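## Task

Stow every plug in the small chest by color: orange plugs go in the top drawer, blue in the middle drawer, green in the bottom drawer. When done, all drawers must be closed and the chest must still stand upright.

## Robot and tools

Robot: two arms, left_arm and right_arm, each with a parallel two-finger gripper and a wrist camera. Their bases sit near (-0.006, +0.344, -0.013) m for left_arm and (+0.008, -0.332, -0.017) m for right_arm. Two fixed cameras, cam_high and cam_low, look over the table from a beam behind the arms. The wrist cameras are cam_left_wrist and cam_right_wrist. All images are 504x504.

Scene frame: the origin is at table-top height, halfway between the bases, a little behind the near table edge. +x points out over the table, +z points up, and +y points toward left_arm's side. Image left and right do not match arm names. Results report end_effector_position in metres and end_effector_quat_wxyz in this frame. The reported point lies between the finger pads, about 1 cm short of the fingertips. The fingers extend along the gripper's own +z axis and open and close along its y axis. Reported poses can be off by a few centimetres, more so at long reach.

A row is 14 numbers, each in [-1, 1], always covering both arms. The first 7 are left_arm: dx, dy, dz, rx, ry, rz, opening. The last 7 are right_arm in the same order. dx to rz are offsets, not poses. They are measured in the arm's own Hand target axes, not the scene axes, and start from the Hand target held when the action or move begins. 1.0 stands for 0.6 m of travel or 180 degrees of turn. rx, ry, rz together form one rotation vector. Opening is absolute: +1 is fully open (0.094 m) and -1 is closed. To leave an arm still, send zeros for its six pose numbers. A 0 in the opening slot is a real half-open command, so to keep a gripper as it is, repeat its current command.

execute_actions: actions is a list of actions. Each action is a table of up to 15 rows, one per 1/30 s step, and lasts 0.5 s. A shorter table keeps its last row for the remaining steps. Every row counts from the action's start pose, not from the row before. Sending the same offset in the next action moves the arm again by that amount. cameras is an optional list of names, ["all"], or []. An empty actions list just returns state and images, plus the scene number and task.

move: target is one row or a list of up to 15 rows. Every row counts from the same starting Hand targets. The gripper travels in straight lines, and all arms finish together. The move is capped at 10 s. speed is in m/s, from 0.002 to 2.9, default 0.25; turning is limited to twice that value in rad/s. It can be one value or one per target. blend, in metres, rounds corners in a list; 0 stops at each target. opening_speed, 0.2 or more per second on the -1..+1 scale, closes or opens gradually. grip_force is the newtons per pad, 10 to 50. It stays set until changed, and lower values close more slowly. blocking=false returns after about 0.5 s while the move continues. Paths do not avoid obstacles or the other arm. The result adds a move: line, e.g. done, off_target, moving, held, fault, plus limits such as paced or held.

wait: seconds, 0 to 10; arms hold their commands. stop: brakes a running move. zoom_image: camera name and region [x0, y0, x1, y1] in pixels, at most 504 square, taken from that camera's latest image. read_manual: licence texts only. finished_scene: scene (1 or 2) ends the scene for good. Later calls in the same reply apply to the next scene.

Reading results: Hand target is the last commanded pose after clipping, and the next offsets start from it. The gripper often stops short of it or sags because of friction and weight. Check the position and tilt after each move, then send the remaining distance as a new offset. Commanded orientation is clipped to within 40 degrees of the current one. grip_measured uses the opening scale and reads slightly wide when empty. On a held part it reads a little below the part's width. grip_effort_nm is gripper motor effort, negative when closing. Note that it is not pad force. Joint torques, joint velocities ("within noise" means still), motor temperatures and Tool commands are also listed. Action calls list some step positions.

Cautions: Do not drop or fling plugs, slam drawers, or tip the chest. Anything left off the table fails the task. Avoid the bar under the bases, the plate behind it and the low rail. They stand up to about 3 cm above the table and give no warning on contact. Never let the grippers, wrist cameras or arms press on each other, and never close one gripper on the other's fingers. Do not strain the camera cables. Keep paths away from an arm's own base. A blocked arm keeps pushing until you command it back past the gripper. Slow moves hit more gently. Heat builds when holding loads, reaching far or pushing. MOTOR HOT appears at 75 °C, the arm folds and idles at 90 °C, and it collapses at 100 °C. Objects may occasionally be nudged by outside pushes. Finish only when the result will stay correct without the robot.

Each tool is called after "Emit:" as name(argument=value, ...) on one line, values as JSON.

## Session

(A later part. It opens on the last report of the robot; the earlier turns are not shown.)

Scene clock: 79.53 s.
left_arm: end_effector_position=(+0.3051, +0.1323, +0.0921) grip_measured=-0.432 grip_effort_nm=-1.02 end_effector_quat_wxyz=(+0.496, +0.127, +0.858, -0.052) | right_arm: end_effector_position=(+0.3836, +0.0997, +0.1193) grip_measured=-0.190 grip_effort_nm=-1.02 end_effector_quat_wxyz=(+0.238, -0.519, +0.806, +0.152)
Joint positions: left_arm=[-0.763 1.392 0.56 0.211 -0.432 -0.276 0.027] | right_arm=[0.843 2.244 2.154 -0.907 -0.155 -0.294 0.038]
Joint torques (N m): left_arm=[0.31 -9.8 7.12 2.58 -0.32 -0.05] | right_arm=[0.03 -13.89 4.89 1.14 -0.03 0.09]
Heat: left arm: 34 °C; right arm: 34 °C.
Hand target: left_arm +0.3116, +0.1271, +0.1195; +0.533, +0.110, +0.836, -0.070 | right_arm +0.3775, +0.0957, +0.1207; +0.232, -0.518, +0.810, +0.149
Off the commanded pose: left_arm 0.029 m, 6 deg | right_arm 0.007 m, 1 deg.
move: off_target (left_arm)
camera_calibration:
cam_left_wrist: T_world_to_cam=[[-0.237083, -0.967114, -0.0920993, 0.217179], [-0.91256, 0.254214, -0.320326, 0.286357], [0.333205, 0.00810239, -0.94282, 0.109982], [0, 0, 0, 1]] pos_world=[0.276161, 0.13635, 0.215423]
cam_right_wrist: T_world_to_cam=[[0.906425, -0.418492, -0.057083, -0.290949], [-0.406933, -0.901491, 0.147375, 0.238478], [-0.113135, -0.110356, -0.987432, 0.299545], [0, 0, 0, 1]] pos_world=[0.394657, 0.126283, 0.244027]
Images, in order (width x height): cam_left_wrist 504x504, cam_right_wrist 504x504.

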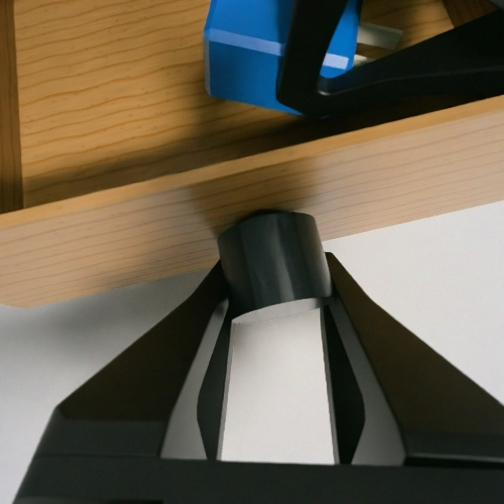

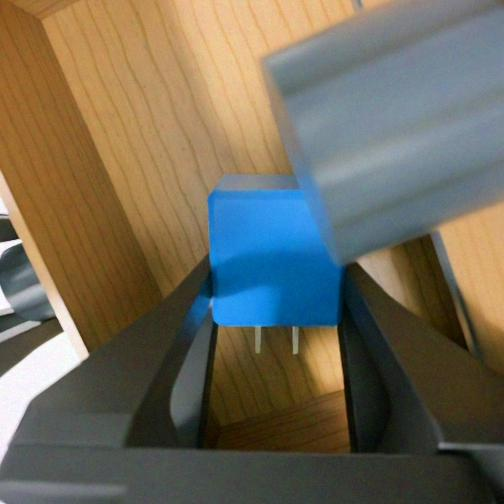

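Emit:
move(target=[[0,0,0,0,0,0,-0.6,0.033,-0.008,-0.009,0,0,0,-0.35],[0,0,0,0,0,0,-0.6,0.033,-0.008,-0.009,0,0,0,-0.05],[0,0,0,0,0,0,-0.6,0.0235,-0.061,-0.239,0,0,0,-0.05]], cameras=["all"], speed=[0.1,0.12,0.15], opening_speed=1.5)

Scene clock: 84.23 s.
left_arm: end_effector_position=(+0.3054, +0.1323, +0.0927) grip_measured=-0.432 grip_effort_nm=-1.02 end_effector_quat_wxyz=(+0.497, +0.127, +0.857, -0.052) | right_arm: end_effector_position=(+0.3777, +0.0004, +0.1997) grip_measured=-0.052 grip_effort_nm=0.10 end_effector_quat_wxyz=(+0.196, -0.514, +0.823, +0.139)
Joint positions: left_arm=[-0.763 1.392 0.56 0.213 -0.433 -0.276 0.027] | right_arm=[0.697 2.095 2.294 -1.309 -0.211 -0.406 0.045]
Joint torques (N m): left_arm=[0.1 -9.69 7.17 2.51 -0.3 -0.02] | right_arm=[-0.32 -14.61 9.13 1.02 -0.28 -0.09]
Motor temperatures (°C): left_arm=[18 34 29 30 19 20 22] | right_arm=[18 36 31 21 16 20 21]
Heat: left arm: 34 °C; right arm: 36 °C.
Hand target: left_arm +0.3116, +0.1272, +0.1195; +0.533, +0.110, +0.836, -0.070 | right_arm +0.3738, +0.0004, +0.2346; +0.232, -0.518, +0.810, +0.149
Off the commanded pose: left_arm 0.028 m, 6 deg | right_arm 0.035 m, 5 deg.
move: off_target (left_arm, right_arm); target 2's new opening was sent with right_arm's hand 0.027 m and 5 deg from that target
camera_calibration:
cam_left_wrist: T_world_to_cam=[[-0.235733, -0.96751, -0.091399, 0.216853], [-0.912026, 0.252728, -0.323012, 0.287126], [0.335616, 0.00721393, -0.941971, 0.109728], [0, 0, 0, 1]] pos_world=[0.27616, 0.136451, 0.215926]
cam_right_wrist: T_world_to_cam=[[0.893282, -0.441256, -0.0856777, -0.311813], [-0.412499, -0.880455, 0.23376, 0.119509], [-0.178583, -0.173471, -0.968512, 0.388262], [0, 0, 0, 1]] pos_world=[0.397171, 0.0349853, 0.321385]

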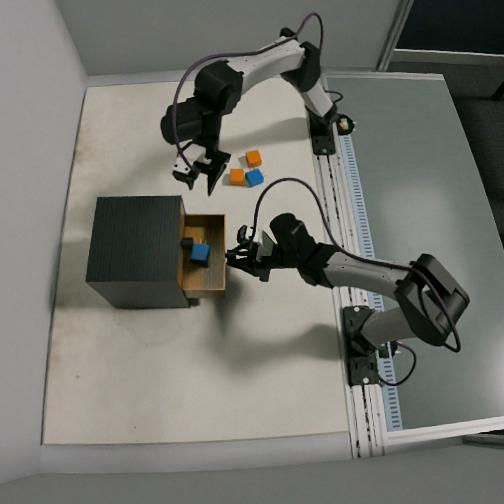

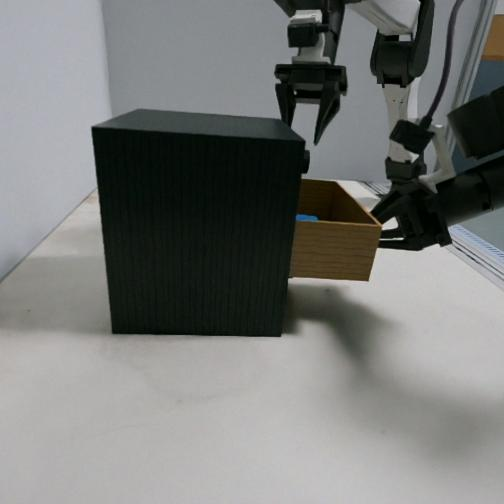

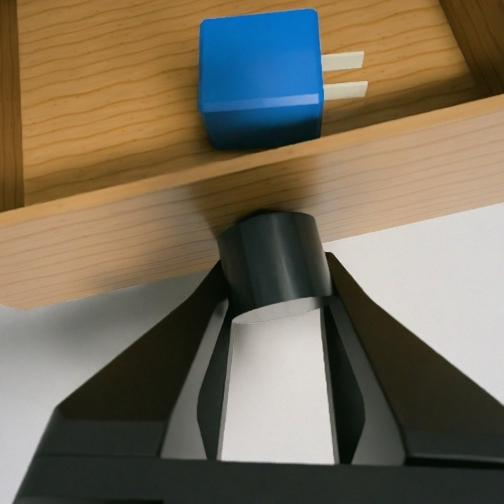

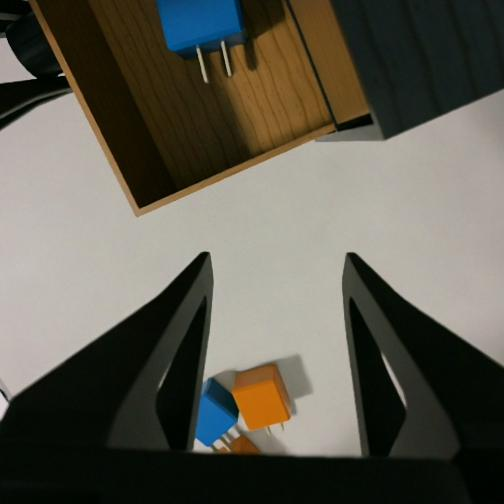

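Emit:
move(target=[0,0,0,0,0,0,-0.6,0.35,0.104,0.027,0.054,0.146,0.16,0.2], cameras=["cam_right_wrist"], speed=0.3)

Scene clock: 87.77 s.
left_arm: end_effector_position=(+0.3054, +0.1323, +0.0927) grip_measured=-0.432 grip_effort_nm=-1.02 end_effector_quat_wxyz=(+0.497, +0.127, +0.857, -0.052) | right_arm: end_effector_position=(+0.2444, -0.1288, +0.0968) grip_measured=+0.198 grip_effort_nm=0.10 end_effector_quat_wxyz=(+0.015, -0.302, +0.953, +0.008)
Joint positions: left_arm=[-0.763 1.392 0.56 0.213 -0.433 -0.276 0.027] | right_arm=[0.758 1.647 1.381 -1.241 0.019 0.113 0.056]
Joint torques (N m): left_arm=[0.02 -9.65 7.25 2.53 -0.34 -0.03] | right_arm=[0.28 -10.41 6.09 0.53 0.1 0.09]
Heat: left arm: 34 °C; right arm: 37 °C.
Hand target: left_arm +0.3116, +0.1272, +0.1195; +0.533, +0.110, +0.836, -0.070 | right_arm +0.2460, -0.1271, +0.1094; +0.042, -0.301, +0.953, +0.014
Off the commanded pose: left_arm 0.028 m, 5 deg | right_arm 0.013 m, 3 deg.
move: off_target (left_arm, right_arm)
camera_calibration:
cam_right_wrist: T_world_to_cam=[[0.546367, -0.835817, -0.053783, -0.227745], [-0.627633, -0.451107, 0.634491, 0.0438908], [-0.554581, -0.312909, -0.771057, 0.297165], [0, 0, 0, 1]] pos_world=[0.316782, -0.0775686, 0.189034]
Images, in order (width x height): cam_right_wrist 504x504.

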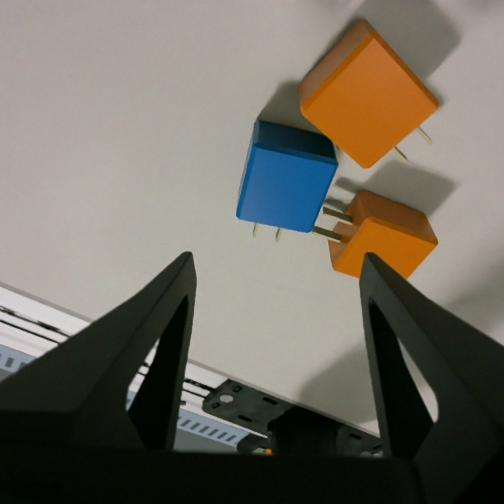

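Emit:
move(target=[0,0,0,0,0,0,-0.6,0.006,-0.0065,0.065,0,0,0.05,0.05], cameras=["cam_right_wrist"], speed=0.15)

Scene clock: 92.37 s.
left_arm: end_effector_position=(+0.3054, +0.1323, +0.0927) grip_measured=-0.432 grip_effort_nm=-1.02 end_effector_quat_wxyz=(+0.497, +0.127, +0.857, -0.052) | right_arm: end_effector_position=(+0.2441, -0.1304, +0.0621) grip_measured=+0.052 grip_effort_nm=-0.09 end_effector_quat_wxyz=(+0.021, -0.231, +0.973, +0.012)
Joint positions: left_arm=[-0.763 1.392 0.56 0.213 -0.433 -0.276 0.027] | right_arm=[0.753 1.645 1.239 -1.088 0.019 0.255 0.049]
Joint torques (N m): left_arm=[-0.1 -9.72 7.13 2.55 -0.27 0.06] | right_arm=[-0.55 -9.22 5.87 0.56 0.1 0.09]
Heat: left arm: 34 °C; right arm: 37 °C.
Hand target: left_arm +0.3116, +0.1272, +0.1195; +0.533, +0.110, +0.836, -0.070 | right_arm +0.2481, -0.1303, +0.0702; +0.041, -0.225, +0.973, +0.017
Off the commanded pose: left_arm 0.028 m, 5 deg | right_arm 0.009 m, 3 deg.
move: off_target (left_arm, right_arm)
camera_calibration:
cam_right_wrist: T_world_to_cam=[[0.418501, -0.906099, -0.0619877, -0.208169], [-0.692041, -0.362345, 0.624328, 0.0929068], [-0.588163, -0.218384, -0.778699, 0.290797], [0, 0, 0, 1]] pos_world=[0.32245, -0.0914525, 0.155535]
Images, in order (width x height): cam_right_wrist 504x504.

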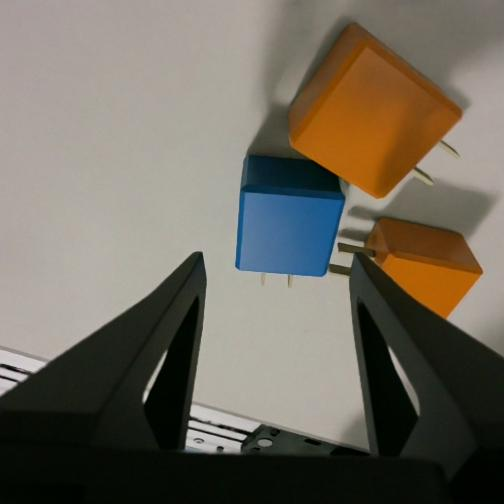

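Emit:
move(target=[[0,0,0,0,0,0,-0.6,0.0075,-0.0067,0.0697,0,0,0,0.05],[0,0,0,0,0,0,-0.6,0.0075,-0.0067,0.0697,0,0,0,-0.35],[0,0,0,0,0,0,-0.6,-0.02,-0.005,-0.2,0,0,0,-0.35],[0,0,0,0,0,0,-0.6,-0.383,0.2415,-0.2425,-0.062,-0.132,-0.21,-0.35]], cameras=["all"], speed=[0.1,0.12,0.2,0.35], blend=[0,0,0.03,0], opening_speed=1.0)

Scene clock: 102.33 s.
left_arm: end_effector_position=(+0.3054, +0.1323, +0.0927) grip_measured=-0.432 grip_effort_nm=-1.02 end_effector_quat_wxyz=(+0.497, +0.127, +0.857, -0.052) | right_arm: end_effector_position=(+0.3785, +0.0811, +0.2258) grip_measured=-0.200 grip_effort_nm=-1.02 end_effector_quat_wxyz=(+0.262, -0.500, +0.813, +0.145)
Joint positions: left_arm=[-0.763 1.392 0.56 0.213 -0.433 -0.276 0.027] | right_arm=[0.842 2.377 2.833 -1.407 -0.121 -0.26 0.038]
Joint torques (N m): left_arm=[0.16 -9.92 7.1 2.47 -0.27 0.04] | right_arm=[0.27 -11.03 8.66 1.55 -0.22 -0.07]
Heat: left arm: 34 °C; right arm: 36 °C.
Hand target: left_arm +0.3116, +0.1272, +0.1195; +0.533, +0.110, +0.836, -0.070 | right_arm +0.3795, +0.0926, +0.2377; +0.219, -0.520, +0.814, +0.140
Off the commanded pose: left_arm 0.028 m, 5 deg | right_arm 0.016 m, 6 deg.
elbow stopped short (right arm): the move would have taken joint 3 (elbow) straighter than the controller allows.
move: off_target (left_arm, right_arm)
camera_calibration:
cam_left_wrist: T_world_to_cam=[[-0.235733, -0.96751, -0.091399, 0.216853], [-0.912026, 0.252728, -0.323012, 0.287126], [0.335616, 0.00721393, -0.941971, 0.109728], [0, 0, 0, 1]] pos_world=[0.27616, 0.136451, 0.215926]
cam_right_wrist: T_world_to_cam=[[0.886694, -0.461069, -0.0344827, -0.28212], [-0.454993, -0.8834, 0.112184, 0.228541], [-0.0821864, -0.0837831, -0.993089, 0.389507], [0, 0, 0, 1]] pos_world=[0.386151, 0.10445, 0.351448]

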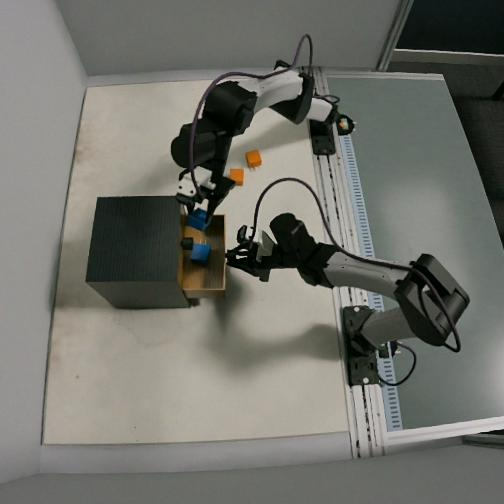

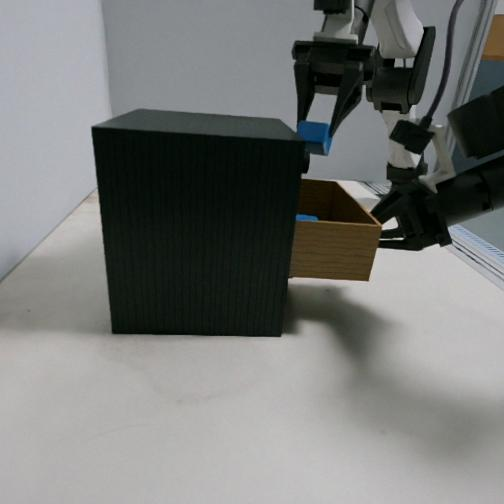

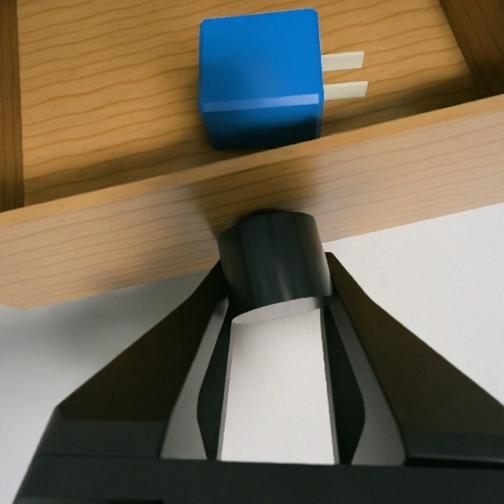

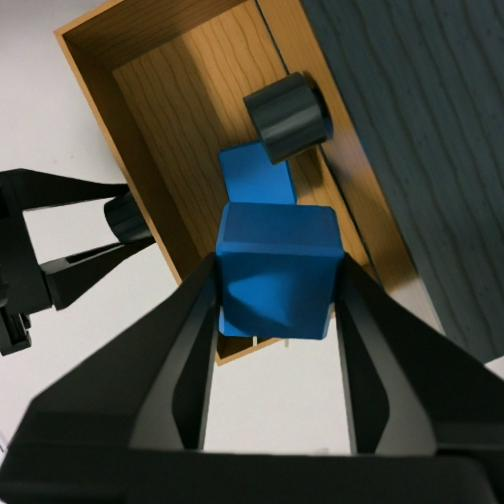

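Emit:
move(target=[0,0,0,0,0,0,-0.6,0.1255,-0.002,0.1605,0,0,0,-0.35], cameras=["cam_left_wrist","cam_right_wrist"], speed=0.12)

Scene clock: 104.73 s.
left_arm: end_effector_position=(+0.3050, +0.1320, +0.0924) grip_measured=-0.432 grip_effort_nm=-1.02 end_effector_quat_wxyz=(+0.496, +0.127, +0.857, -0.052) | right_arm: end_effector_position=(+0.3815, +0.0927, +0.1229) grip_measured=-0.200 grip_effort_nm=-1.03 end_effector_quat_wxyz=(+0.246, -0.522, +0.804, +0.147)
Joint positions: left_arm=[-0.764 1.392 0.56 0.212 -0.433 -0.276 0.027] | right_arm=[0.841 2.196 2.083 -0.873 -0.145 -0.305 0.038]
Joint torques (N m): left_arm=[0.24 -9.8 7.15 2.52 -0.3 0] | right_arm=[-1.16 -13.46 4.64 0.76 -0.11 0.01]
Heat: left arm: 34 °C; right arm: 37 °C.
Hand target: left_arm +0.3116, +0.1271, +0.1195; +0.533, +0.110, +0.836, -0.070 | right_arm +0.3735, +0.0770, +0.1167; +0.219, -0.520, +0.813, +0.140
Off the commanded pose: left_arm 0.028 m, 6 deg | right_arm 0.019 m, 3 deg.
move: off_target (left_arm, right_arm)
camera_calibration:
cam_left_wrist: T_world_to_cam=[[-0.237251, -0.967058, -0.0922504, 0.216907], [-0.912003, 0.254436, -0.321734, 0.286342], [0.334607, 0.00780079, -0.942325, 0.109822], [0, 0, 0, 1]] pos_world=[0.275859, 0.136049, 0.215624]
cam_right_wrist: T_world_to_cam=[[0.90802, -0.417107, -0.0390146, -0.294665], [-0.408394, -0.902095, 0.139424, 0.232319], [-0.0933495, -0.110666, -0.989464, 0.29473], [0, 0, 0, 1]] pos_world=[0.389952, 0.119283, 0.247738]
Images, in order (width x height): cam_left_wrist 504x504, cam_right_wrist 504x504.

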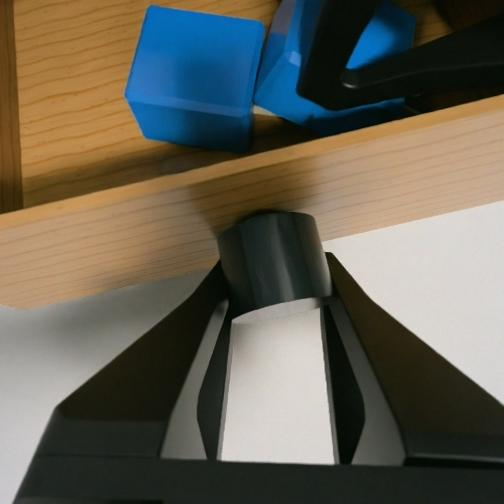

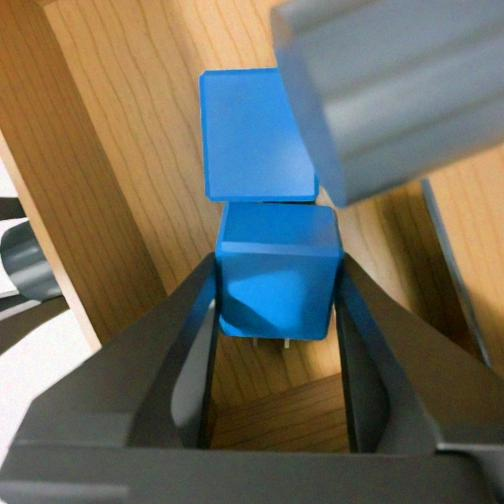

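Emit:
move(target=[[0,0,0,0,0,0,-0.6,0.008,0,0.0145,0,0,0,-0.35],[0,0,0,0,0,0,-0.6,0.008,0,0.0145,0,0,0,-0.05],[0,0,0,0,0,0,-0.6,0.0125,-0.056,-0.219,0,0,0,-0.05]], cameras=["all"], speed=[0.1,0.12,0.15], opening_speed=1.5)

Scene clock: 108.73 s.
left_arm: end_effector_position=(+0.3051, +0.1320, +0.0926) grip_measured=-0.432 grip_effort_nm=-1.02 end_effector_quat_wxyz=(+0.497, +0.127, +0.857, -0.052) | right_arm: end_effector_position=(+0.3775, -0.0031, +0.1902) grip_measured=-0.052 grip_effort_nm=0.10 end_effector_quat_wxyz=(+0.181, -0.516, +0.827, +0.131)
Joint positions: left_arm=[-0.764 1.392 0.56 0.213 -0.434 -0.276 0.027] | right_arm=[0.695 2.113 2.298 -1.331 -0.201 -0.415 0.045]
Joint torques (N m): left_arm=[0.32 -9.94 7.34 2.56 -0.32 0.05] | right_arm=[-0.2 -15.08 9.11 0.95 -0.24 -0.09]
Heat: left arm: 33 °C; right arm: 38 °C.
Hand target: left_arm +0.3116, +0.1271, +0.1194; +0.533, +0.110, +0.836, -0.070 | right_arm +0.3736, -0.0029, +0.2264; +0.219, -0.520, +0.813, +0.140
Off the commanded pose: left_arm 0.028 m, 6 deg | right_arm 0.037 m, 5 deg.
move: off_target (left_arm, right_arm); target 2's new opening was sent with right_arm's hand 0.026 m and 5 deg from that target
camera_calibration:
cam_left_wrist: T_world_to_cam=[[-0.236595, -0.967219, -0.092253, 0.216768], [-0.911879, 0.253825, -0.322568, 0.286635], [0.33541, 0.00780551, -0.94204, 0.109728], [0, 0, 0, 1]] pos_world=[0.275859, 0.13605, 0.215825]
cam_right_wrist: T_world_to_cam=[[0.892474, -0.442343, -0.0884528, -0.313143], [-0.406359, -0.873489, 0.268123, 0.10969], [-0.195865, -0.203349, -0.959316, 0.383065], [0, 0, 0, 1]] pos_world=[0.399075, 0.0351917, 0.310372]

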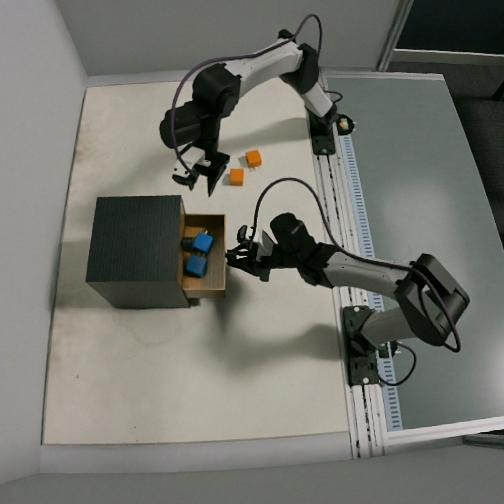

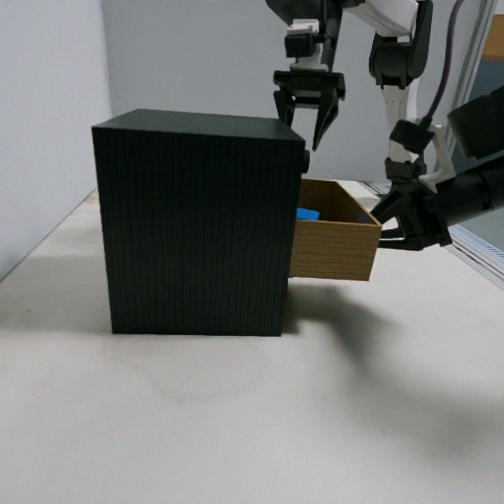

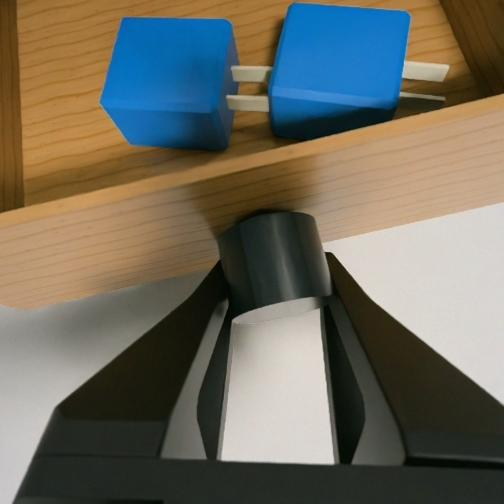

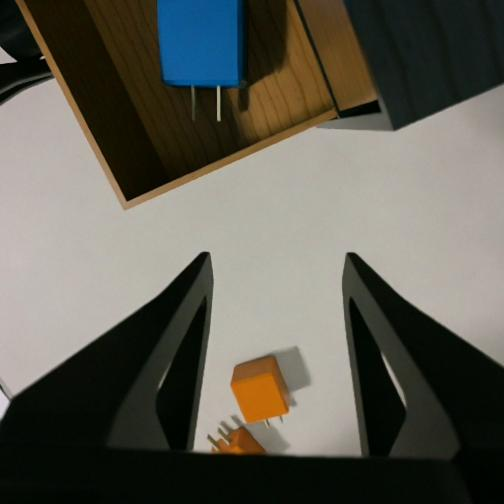

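Emit:
move(target=[[-0.072,0.037,0.155,0,0,0,-0.6,0.321,0.025,0.0475,-0.032,0.139,-0.1,0.1],[-0.072,0.037,0.155,0,0,0,0.3,0.321,0.025,0.0475,-0.032,0.139,-0.1,0.1],[-0.086,0.044,0.185,0,0,0,0.3,0.321,0.025,0.0475,-0.032,0.139,-0.1,0.1],[-0.038,0.0205,0.081,0,0,0,0.3,0.321,0.025,0.0475,-0.032,0.139,-0.1,0.1],[-0.166,0.0205,0.021,0,0,0,0.3,0.321,0.025,0.0475,-0.032,0.139,-0.1,0.1],[-0.165,0.0275,0.058,0,0,0,0.3,0.321,0.025,0.0475,-0.032,0.139,-0.1,0.1]], cameras=["all"], speed=[0.15,0.1,0.1,0.2,0.2,0.2], blend=[0,0,0,0.01,0.01,0])

Scene clock: 117.17 s.
left_arm: end_effector_position=(+0.3795, +0.1265, +0.1838) grip_measured=+0.298 grip_effort_nm=0.14 end_effector_quat_wxyz=(+0.522, +0.112, +0.843, -0.065) | right_arm: end_effector_position=(+0.2933, -0.1332, +0.0892) grip_measured=+0.098 grip_effort_nm=0.10 end_effector_quat_wxyz=(-0.003, +0.666, -0.745, -0.037)
Joint positions: left_arm=[-0.598 1.469 0.947 0.004 -0.305 -0.188 0.061] | right_arm=[0.614 1.819 1.559 -1.284 -0.059 -0.874 0.052]
Joint torques (N m): left_arm=[1.2 -7.25 9.2 2.27 -0.02 0.12] | right_arm=[-0.68 -12.44 5.83 0.42 -0.01 -0.1]
Heat: left arm: 34 °C; right arm: 40 °C.
Hand target: left_arm +0.3868, +0.1241, +0.1945; +0.533, +0.110, +0.836, -0.070 | right_arm +0.2961, -0.1349, +0.1052; +0.031, -0.668, +0.743, +0.029
Off the commanded pose: left_arm 0.013 m, 2 deg | right_arm 0.016 m, 3 deg.
move: off_target (left_arm, right_arm); target 2's new opening was sent with left_arm's hand 0.029 m and 5 deg from that target
camera_calibration:
cam_left_wrist: T_world_to_cam=[[-0.221874, -0.973203, -0.0603992, 0.226793], [-0.896395, 0.227956, -0.380149, 0.393345], [0.38373, -0.0302035, -0.922951, 0.153712], [0, 0, 0, 1]] pos_world=[0.343928, 0.135693, 0.305096]
cam_right_wrist: T_world_to_cam=[[0.984376, -0.144215, -0.101029, -0.290651], [-0.0516865, -0.785144, 0.617153, -0.134478], [-0.168325, -0.602288, -0.78033, 0.166072], [0, 0, 0, 1]] pos_world=[0.307113, -0.0474776, 0.18322]

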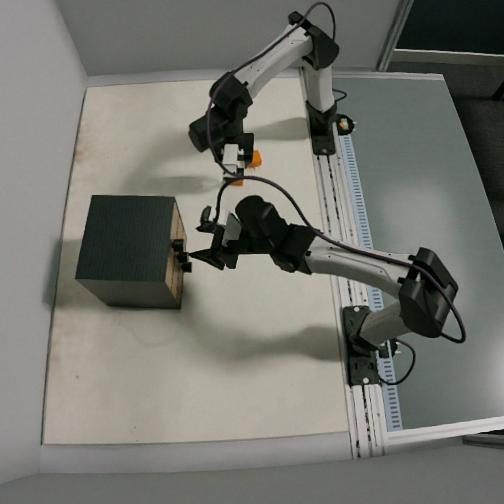

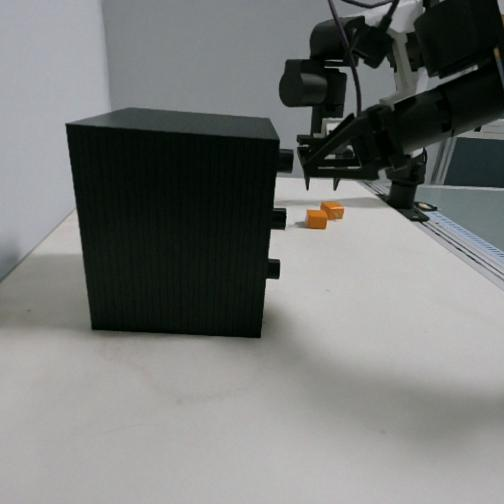

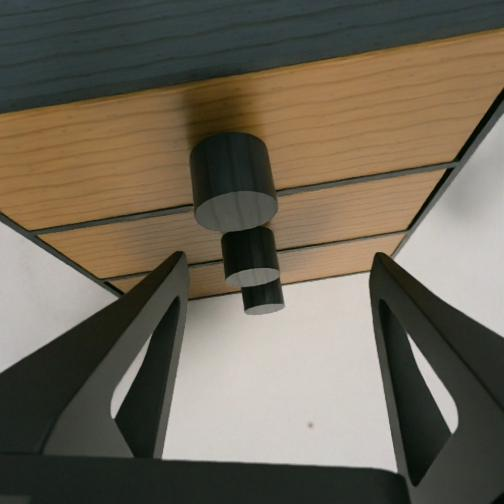

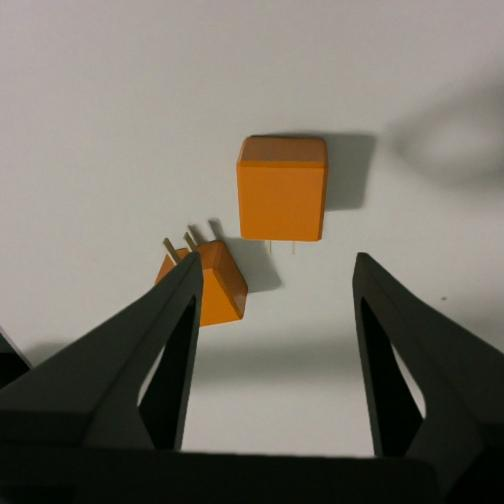

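Emit:
move(target=[[-0.003,0.03,0.0735,0,0,0,0.3,0.027,0.0015,0.118,0,0,0,0.1],[-0.003,0.03,0.0735,0,0,0,-0.6,0.027,0.0015,0.118,0,0,0,-0.35],[0.058,-0.005,-0.078,0,0,0,-0.6,0.002,0.0015,-0.21,0,0,0,-0.35],[0.058,-0.005,-0.078,0,0,0,-0.6,-0.443,-0.1305,-0.2875,0.028,-0.111,0.102,-0.35]], cameras=["all"], speed=[0.12,0.12,0.2,0.3], blend=[0,0,0.01,0], opening_speed=1.5)

Scene clock: 125.57 s.
left_arm: end_effector_position=(+0.3269, +0.1321, +0.1573) grip_measured=-0.597 grip_effort_nm=-1.02 end_effector_quat_wxyz=(+0.498, +0.142, +0.853, -0.062) | right_arm: end_effector_position=(+0.3978, +0.0966, +0.2861) grip_measured=-0.196 grip_effort_nm=-1.02 end_effector_quat_wxyz=(+0.373, -0.480, +0.777, +0.162)
Joint positions: left_arm=[-0.676 1.319 0.774 -0.038 -0.33 -0.199 0.019] | right_arm=[0.847 2.32 2.835 -1.228 -0.093 -0.26 0.038]
Joint torques (N m): left_arm=[0.24 -10.22 7.51 2.44 -0.49 -0.3] | right_arm=[-0.16 -10.54 8.58 1.87 -0.2 0.08]
Heat: left arm: 34 °C; right arm: 40 °C.
Hand target: left_arm +0.3308, +0.1360, +0.1827; +0.533, +0.110, +0.836, -0.070 | right_arm +0.4007, +0.1056, +0.2997; +0.183, -0.525, +0.823, +0.117
Off the commanded pose: left_arm 0.026 m, 6 deg | right_arm 0.016 m, 24 deg.
elbow stopped short (right arm): the move would have taken joint 3 (elbow) straighter than the controller allows.
move: off_target (left_arm, right_arm); target 2's new opening was sent with left_arm's hand 0.024 m and 4 deg from that target
camera_calibration:
cam_left_wrist: T_world_to_cam=[[-0.272156, -0.958027, -0.0900833, 0.238117], [-0.900321, 0.286564, -0.327571, 0.320051], [0.339637, -0.00804657, -0.940522, 0.163782], [0, 0, 0, 1]] pos_world=[0.297327, 0.137725, 0.280331]
cam_right_wrist: T_world_to_cam=[[0.876342, -0.479286, 0.0480656, -0.307706], [-0.472187, -0.874488, -0.110954, 0.314089], [0.0952114, 0.0745375, -0.992663, 0.366193], [0, 0, 0, 1]] pos_world=[0.383099, 0.0998929, 0.413145]

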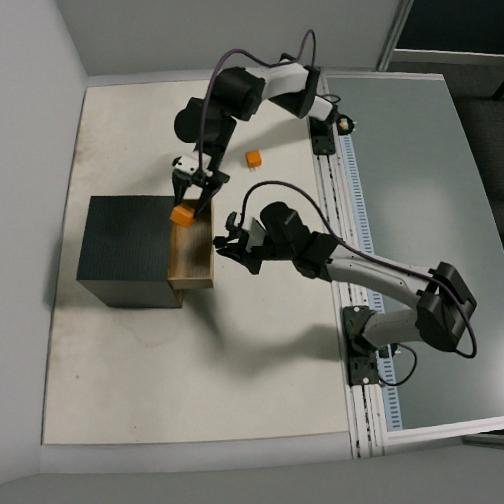

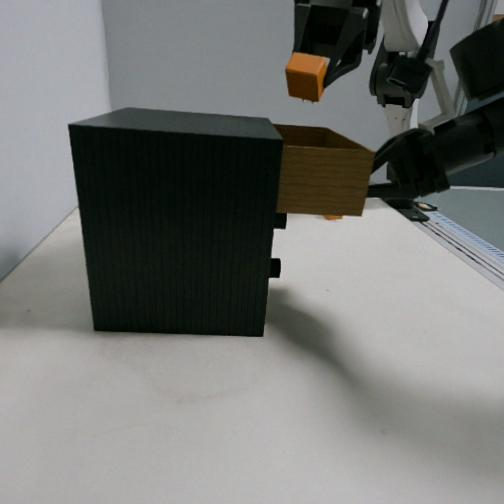

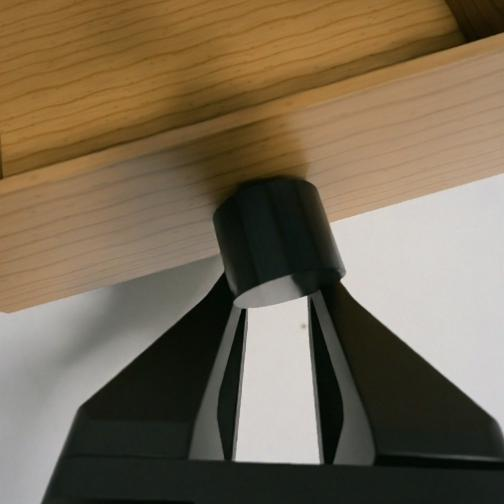

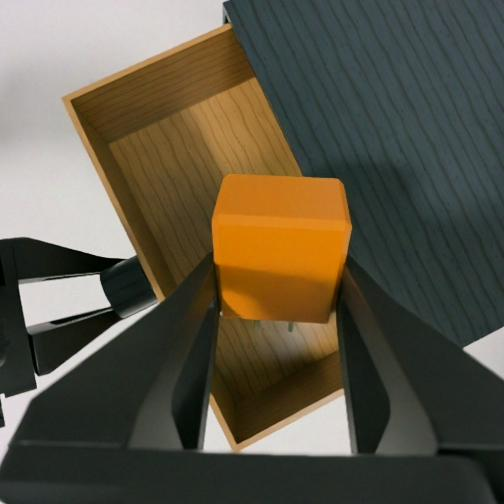

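Emit:
move(target=[0,0,0,0,0,0,-0.6,0.099,-0.005,0.1855,0,0,0,-0.35], cameras=["cam_left_wrist","cam_right_wrist"], speed=0.13)

Scene clock: 129.27 s.
left_arm: end_effector_position=(+0.3246, +0.1318, +0.1537) grip_measured=-0.598 grip_effort_nm=-0.61 end_effector_quat_wxyz=(+0.492, +0.145, +0.856, -0.062) | right_arm: end_effector_position=(+0.4095, +0.0952, +0.1951) grip_measured=-0.196 grip_effort_nm=-1.03 end_effector_quat_wxyz=(+0.278, -0.498, +0.810, +0.134)
Joint positions: left_arm=[-0.68 1.319 0.772 -0.049 -0.327 -0.203 0.019] | right_arm=[0.824 2.471 2.855 -1.312 -0.102 -0.282 0.038]
Joint velocities: left_arm=[-0.007 -0.017 -0.012 -0.066 0.037 -0.037 0.012] | right_arm=[within noise]
Joint torques (N m): left_arm=[0.53 -10.48 7.5 2.49 -0.53 -0.29] | right_arm=[0.38 -9.39 7.04 0.94 -0.21 -0.12]
Heat: left arm: 34 °C; right arm: 40 °C.
Hand target: left_arm +0.3308, +0.1360, +0.1826; +0.533, +0.110, +0.836, -0.070 | right_arm +0.4006, +0.0982, +0.1735; +0.183, -0.525, +0.823, +0.116
Off the commanded pose: left_arm 0.030 m, 7 deg | right_arm 0.023 m, 12 deg.
elbow stopped short (right arm): the move would have taken joint 3 (elbow) straighter than the controller allows.
move: off_target (left_arm, right_arm)
camera_calibration:
cam_left_wrist: T_world_to_cam=[[-0.277091, -0.956465, -0.0916287, 0.238525], [-0.903167, 0.291813, -0.314855, 0.315148], [0.327886, -0.00448742, -0.944707, 0.165275], [0, 0, 0, 1]] pos_world=[0.296533, 0.136918, 0.277218]
cam_right_wrist: T_world_to_cam=[[0.882148, -0.470971, -0.000493316, -0.308022], [-0.468787, -0.878157, 0.0952786, 0.26697], [-0.0453067, -0.0838186, -0.995451, 0.348041], [0, 0, 0, 1]] pos_world=[0.412642, 0.118545, 0.320869]
Images, in order (width x height): cam_left_wrist 504x504, cam_right_wrist 504x504.

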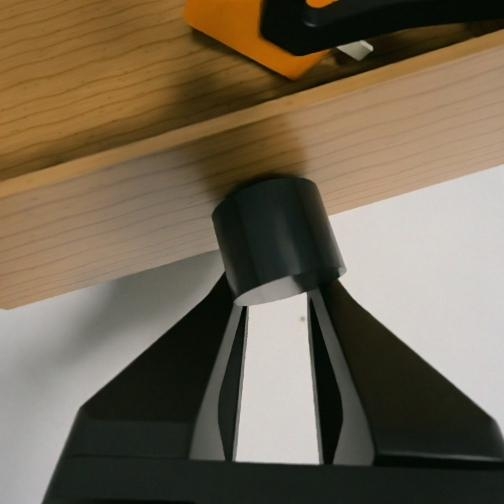

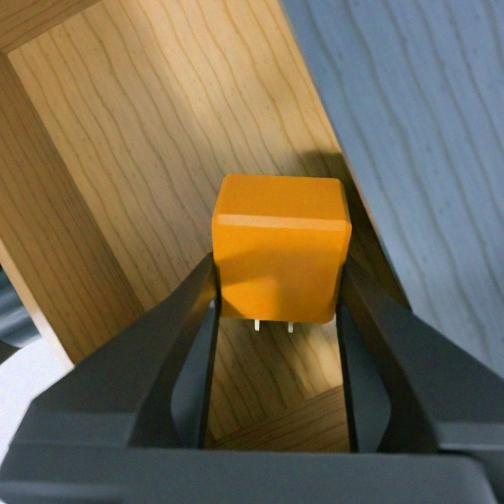

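Emit:
move(target=[[0,0,0,0,0,0,-0.6,0.005,0.012,-0.002,0,0,0,-0.35],[0,0,0,0,0,0,-0.6,0.0165,0.0135,0.029,0,0,0,-0.35],[0,0,0,0,0,0,-0.6,0.0165,0.0135,0.029,0,0,0,-0.05],[0,0,0,0,0,0,-0.6,-0.0065,-0.0215,-0.199,0,0,0,-0.05]], cameras=["all"], speed=[0.1,0.1,0.1,0.15], blend=[0.005,0,0,0], opening_speed=1.5)

Scene clock: 133.53 s.
left_arm: end_effector_position=(+0.3214, +0.1317, +0.1533) grip_measured=-0.598 grip_effort_nm=-0.56 end_effector_quat_wxyz=(+0.488, +0.148, +0.858, -0.062) | right_arm: end_effector_position=(+0.4004, +0.0535, +0.2521) grip_measured=-0.052 grip_effort_nm=0.10 end_effector_quat_wxyz=(+0.295, -0.492, +0.807, +0.137)
Joint positions: left_arm=[-0.684 1.31 0.771 -0.065 -0.324 -0.203 0.019] | right_arm=[0.776 2.342 2.86 -1.412 -0.128 -0.313 0.045]
Joint torques (N m): left_arm=[0.87 -9.52 7.56 2.66 -0.55 -0.25] | right_arm=[-0.24 -15.84 6.17 1.36 -0.22 -0.07]
Heat: left arm: 34 °C; right arm: 40 °C.
Hand target: left_arm +0.3308, +0.1360, +0.1827; +0.533, +0.110, +0.836, -0.070 | right_arm +0.3924, +0.0501, +0.2835; +0.183, -0.525, +0.823, +0.116
Off the commanded pose: left_arm 0.031 m, 7 deg | right_arm 0.032 m, 14 deg.
elbow stopped short (right arm): the move would have taken joint 3 (elbow) straighter than the controller allows.
move: off_target (left_arm, right_arm); target 3's new opening was sent with right_arm's hand 0.044 m and 12 deg from that target
camera_calibration:
cam_left_wrist: T_world_to_cam=[[-0.283932, -0.9543, -0.0932409, 0.239643], [-0.903441, 0.298835, -0.307396, 0.31018], [0.321212, -0.0030421, -0.947002, 0.168233], [0, 0, 0, 1]] pos_world=[0.294233, 0.136511, 0.277009]
cam_right_wrist: T_world_to_cam=[[0.877818, -0.478908, 0.00912447, -0.319924], [-0.478542, -0.876002, 0.0601488, 0.233364], [-0.0208127, -0.0571661, -0.998148, 0.390424], [0, 0, 0, 1]] pos_world=[0.400635, 0.0735324, 0.378583]

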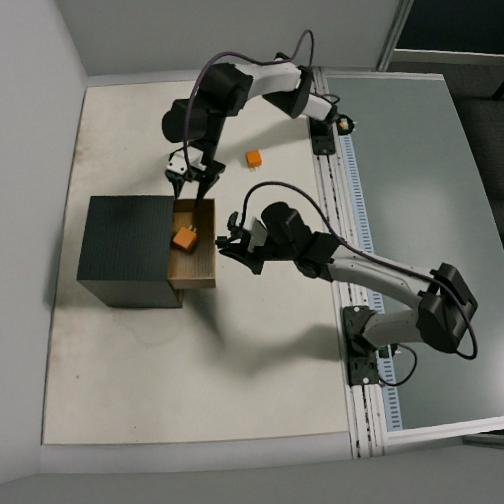

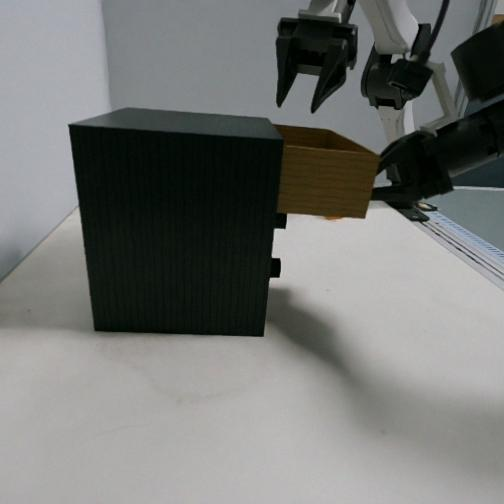

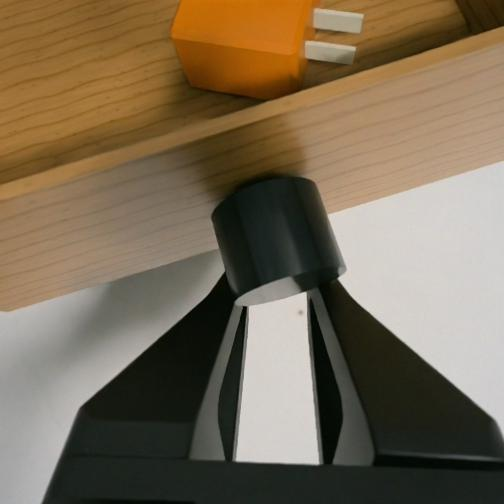

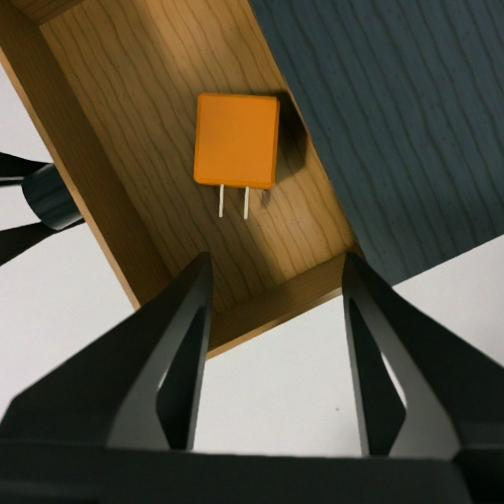

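Emit:
move(target=[0,0,0,0,0,0,-0.6,0.54,0.05,0.076,-0.063,0.106,-0.232,0.4], cameras=["cam_right_wrist","cam_left_wrist"], speed=0.35)

Scene clock: 137.73 s.
left_arm: end_effector_position=(+0.3226, +0.1332, +0.1568) grip_measured=-0.600 grip_effort_nm=0.02 end_effector_quat_wxyz=(+0.495, +0.138, +0.856, -0.060) | right_arm: end_effector_position=(+0.2478, -0.1836, +0.0959) grip_measured=+0.398 grip_effort_nm=0.09 end_effector_quat_wxyz=(-0.007, +0.806, -0.590, -0.049)
Joint positions: left_arm=[-0.688 1.307 0.771 -0.058 -0.346 -0.214 0.019] | right_arm=[0.54 1.587 1.313 -1.293 -0.08 -1.369 0.066]
Joint torques (N m): left_arm=[1.07 -9.06 7.68 2.58 -0.38 -0.14] | right_arm=[-0.72 -9.39 5.65 0.32 -0.04 -0.1]
Motor temperatures (°C): left_arm=[18 34 32 35 19 20 22] | right_arm=[18 42 31 21 16 20 20]
Heat: left arm: 35 °C; right arm: 42 °C.
Hand target: left_arm +0.3308, +0.1360, +0.1827; +0.533, +0.110, +0.836, -0.070 | right_arm +0.2495, -0.1857, +0.1050; -0.025, +0.809, -0.587, -0.036
Off the commanded pose: left_arm 0.027 m, 6 deg | right_arm 0.010 m, 3 deg.
move: off_target (left_arm, right_arm)
camera_calibration:
cam_left_wrist: T_world_to_cam=[[-0.263587, -0.96046, -0.0896551, 0.235402], [-0.904961, 0.278393, -0.321781, 0.317451], [0.334017, -0.00368287, -0.94256, 0.16643], [0, 0, 0, 1]] pos_world=[0.293739, 0.138331, 0.280125]
cam_right_wrist: T_world_to_cam=[[0.95737, 0.272203, -0.09669, -0.169689], [0.27519, -0.75766, 0.591795, -0.25412], [0.0878303, -0.593174, -0.800269, 0.0734183], [0, 0, 0, 1]] pos_world=[0.225938, -0.102797, 0.192734]
Images, in order (width x height): cam_left_wrist 504x504, cam_right_wrist 504x504.

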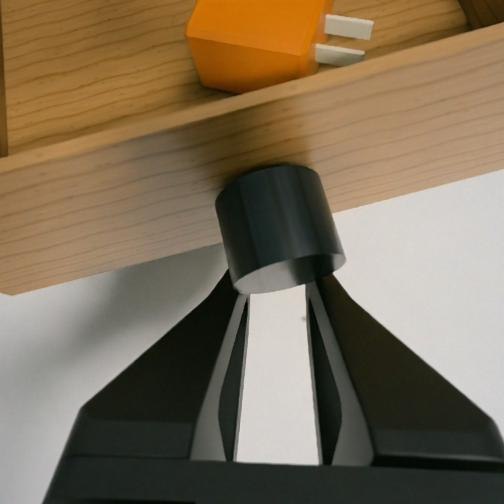

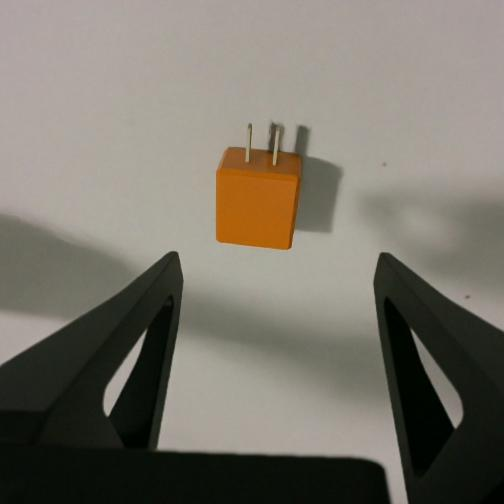

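Emit:
move(target=[[0,0,0,0,0,0,-0.6,0.038,0.023,0.127,0,0,0,0.4],[0,0,0,0,0,0,-0.6,0.038,0.023,0.127,0,0,0,-0.35],[0,0,0,0,0,0,-0.6,0.011,0.023,-0.205,0,0,0,-0.35],[0,0,0,0,0,0,-0.6,-0.363,-0.372,-0.294,0.063,-0.106,0.232,-0.35]], cameras=["cam_right_wrist","cam_left_wrist"], speed=[0.15,0.15,0.25,0.35], blend=[0,0,0.04,0], opening_speed=1.5)

Scene clock: 144.20 s.
left_arm: end_effector_position=(+0.3226, +0.1332, +0.1568) grip_measured=-0.600 grip_effort_nm=0.02 end_effector_quat_wxyz=(+0.495, +0.138, +0.856, -0.060) | right_arm: end_effector_position=(+0.3938, +0.0683, +0.2860) grip_measured=-0.184 grip_effort_nm=-1.02 end_effector_quat_wxyz=(+0.343, -0.488, +0.786, +0.160)
Joint positions: left_arm=[-0.688 1.307 0.771 -0.058 -0.346 -0.214 0.019] | right_arm=[0.803 2.286 2.831 -1.326 -0.136 -0.292 0.038]
Joint torques (N m): left_arm=[1.1 -9.18 7.57 2.57 -0.33 -0.18] | right_arm=[-0.1 -10.13 8.69 1.79 -0.04 0.09]
Heat: left arm: 36 °C; right arm: 41 °C.
Hand target: left_arm +0.3308, +0.1360, +0.1827; +0.533, +0.110, +0.836, -0.070 | right_arm +0.3994, +0.0752, +0.2994; +0.183, -0.525, +0.823, +0.116
Off the commanded pose: left_arm 0.027 m, 6 deg | right_arm 0.016 m, 20 deg.
elbow stopped short (right arm): the move would have taken joint 3 (elbow) straighter than the controller allows.
move: off_target (left_arm, right_arm)
camera_calibration:
cam_left_wrist: T_world_to_cam=[[-0.263587, -0.96046, -0.0896551, 0.235402], [-0.904961, 0.278393, -0.321781, 0.317451], [0.334017, -0.00368287, -0.94256, 0.16643], [0, 0, 0, 1]] pos_world=[0.293739, 0.138331, 0.280125]
cam_right_wrist: T_world_to_cam=[[0.883551, -0.467683, 0.0247125, -0.314785], [-0.466081, -0.883244, -0.051463, 0.26862], [0.0458955, 0.0339522, -0.998369, 0.392457], [0, 0, 0, 1]] pos_world=[0.385315, 0.0767125, 0.413421]
Images, in order (width x height): cam_left_wrist 504x504, cam_right_wrist 504x504.

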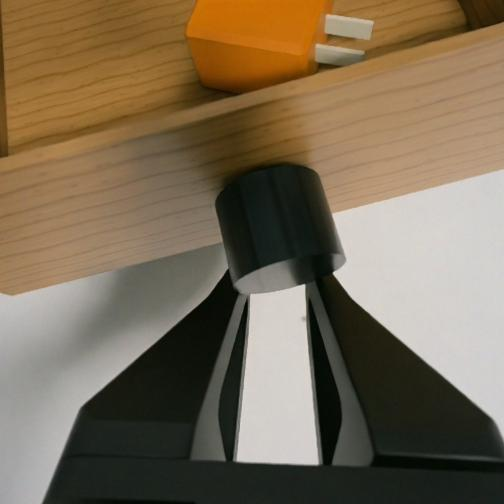

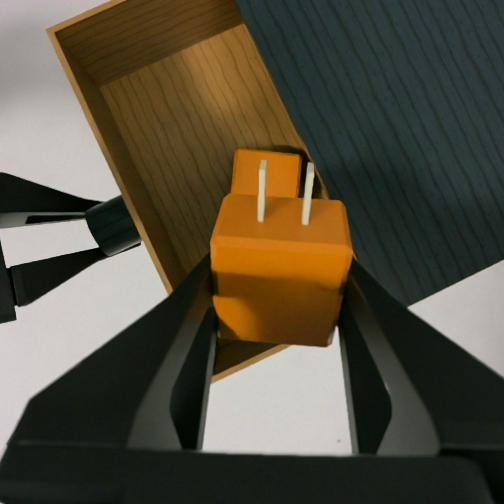

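Emit:
move(target=[0,0,0,0,0,0,-0.6,0.104,0.022,0.203,0,0,0,-0.35], cameras=["cam_left_wrist","cam_right_wrist"], speed=0.13)

Scene clock: 147.00 s.
left_arm: end_effector_position=(+0.3219, +0.1338, +0.1555) grip_measured=-0.600 grip_effort_nm=0.02 end_effector_quat_wxyz=(+0.493, +0.139, +0.857, -0.058) | right_arm: end_effector_position=(+0.3975, +0.0825, +0.1994) grip_measured=-0.184 grip_effort_nm=-1.02 end_effector_quat_wxyz=(+0.256, -0.514, +0.807, +0.137)
Joint positions: left_arm=[-0.688 1.307 0.771 -0.064 -0.346 -0.214 0.019] | right_arm=[0.815 2.433 2.829 -1.37 -0.132 -0.316 0.038]
Joint torques (N m): left_arm=[1.13 -9.31 7.5 2.68 -0.38 -0.18] | right_arm=[0.35 -8.28 5.59 0.53 0.03 0]
Heat: left arm: 36 °C; right arm: 41 °C.
Hand target: left_arm +0.3308, +0.1360, +0.1828; +0.533, +0.110, +0.836, -0.070 | right_arm +0.3855, +0.0761, +0.1627; +0.183, -0.525, +0.823, +0.117
Off the commanded pose: left_arm 0.029 m, 6 deg | right_arm 0.039 m, 9 deg.
move: off_target (left_arm, right_arm)
camera_calibration:
cam_left_wrist: T_world_to_cam=[[-0.263823, -0.960139, -0.0923629, 0.236142], [-0.906573, 0.279524, -0.316216, 0.315713], [0.329429, 0.000308536, -0.94418, 0.166572], [0, 0, 0, 1]] pos_world=[0.293643, 0.138428, 0.278919]
cam_right_wrist: T_world_to_cam=[[0.898358, -0.438881, -0.0183541, -0.308888], [-0.432853, -0.891585, 0.133099, 0.229047], [-0.074779, -0.111626, -0.990933, 0.363904], [0, 0, 0, 1]] pos_world=[0.403848, 0.109271, 0.324449]
Images, in order (width x height): cam_left_wrist 504x504, cam_right_wrist 504x504.

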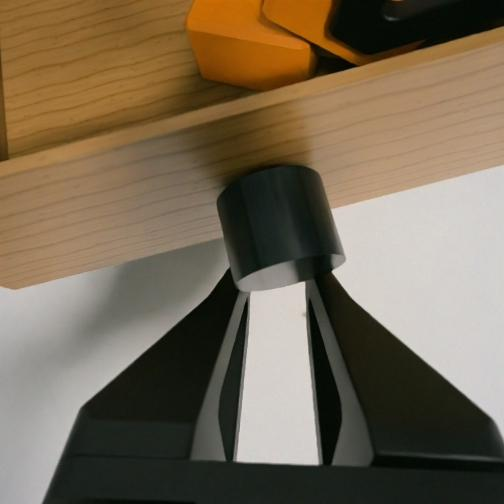

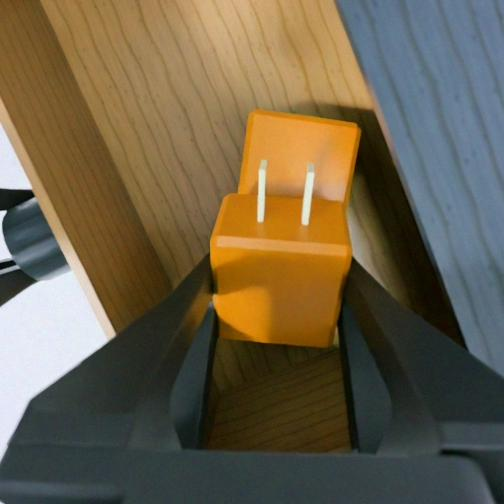

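Emit:
move(target=[[0,0,0,0,0,0,-0.6,-0.02,-0.004,-0.0825,0,0,0,-0.35],[0,0,0,0,0,0,-0.6,0.02,-0.014,-0.046,0,0,0,-0.35]], cameras=["cam_left_wrist","cam_right_wrist"], speed=0.12)

Scene clock: 149.53 s.
left_arm: end_effector_position=(+0.3219, +0.1338, +0.1555) grip_measured=-0.600 grip_effort_nm=0.02 end_effector_quat_wxyz=(+0.493, +0.139, +0.857, -0.058) | right_arm: end_effector_position=(+0.3962, +0.0766, +0.2020) grip_measured=-0.184 grip_effort_nm=-1.02 end_effector_quat_wxyz=(+0.251, -0.522, +0.803, +0.136)
Joint positions: left_arm=[-0.688 1.307 0.771 -0.064 -0.346 -0.214 0.019] | right_arm=[0.805 2.433 2.848 -1.4 -0.143 -0.342 0.038]
Joint torques (N m): left_arm=[1.17 -9.31 7.71 2.62 -0.4 -0.13] | right_arm=[-1.46 -12.37 4.14 0.23 -0.01 -0.02]
Heat: left arm: 36 °C; right arm: 41 °C.
Hand target: left_arm +0.3308, +0.1360, +0.1828; +0.533, +0.110, +0.836, -0.070 | right_arm +0.3835, +0.0522, +0.1827; +0.183, -0.525, +0.823, +0.116
Off the commanded pose: left_arm 0.029 m, 6 deg | right_arm 0.034 m, 8 deg.
elbow stopped short (right arm): the move would have taken joint 3 (elbow) straighter than the controller allows.
move: off_target (left_arm, right_arm)
camera_calibration:
cam_left_wrist: T_world_to_cam=[[-0.263823, -0.960139, -0.0923629, 0.236142], [-0.906573, 0.279524, -0.316216, 0.315713], [0.329429, 0.000308536, -0.94418, 0.166572], [0, 0, 0, 1]] pos_world=[0.293643, 0.138428, 0.278919]
cam_right_wrist: T_world_to_cam=[[0.906373, -0.422158, -0.0164469, -0.315152], [-0.415846, -0.898339, 0.14163, 0.214989], [-0.074565, -0.12153, -0.989783, 0.36612], [0, 0, 0, 1]] pos_world=[0.402347, 0.104583, 0.326748]
Images, in order (width x height): cam_left_wrist 504x504, cam_right_wrist 504x504.

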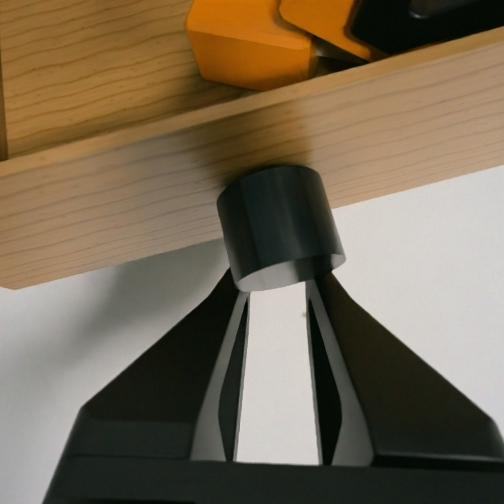

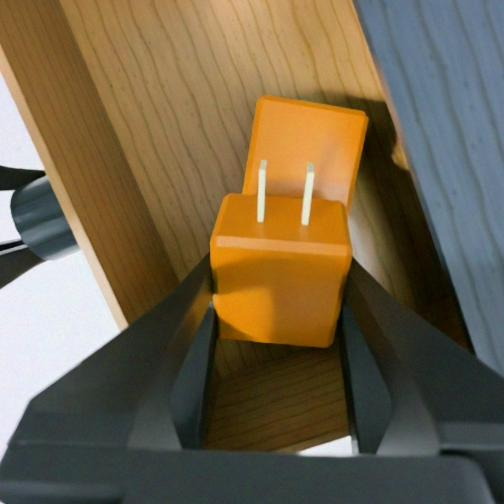

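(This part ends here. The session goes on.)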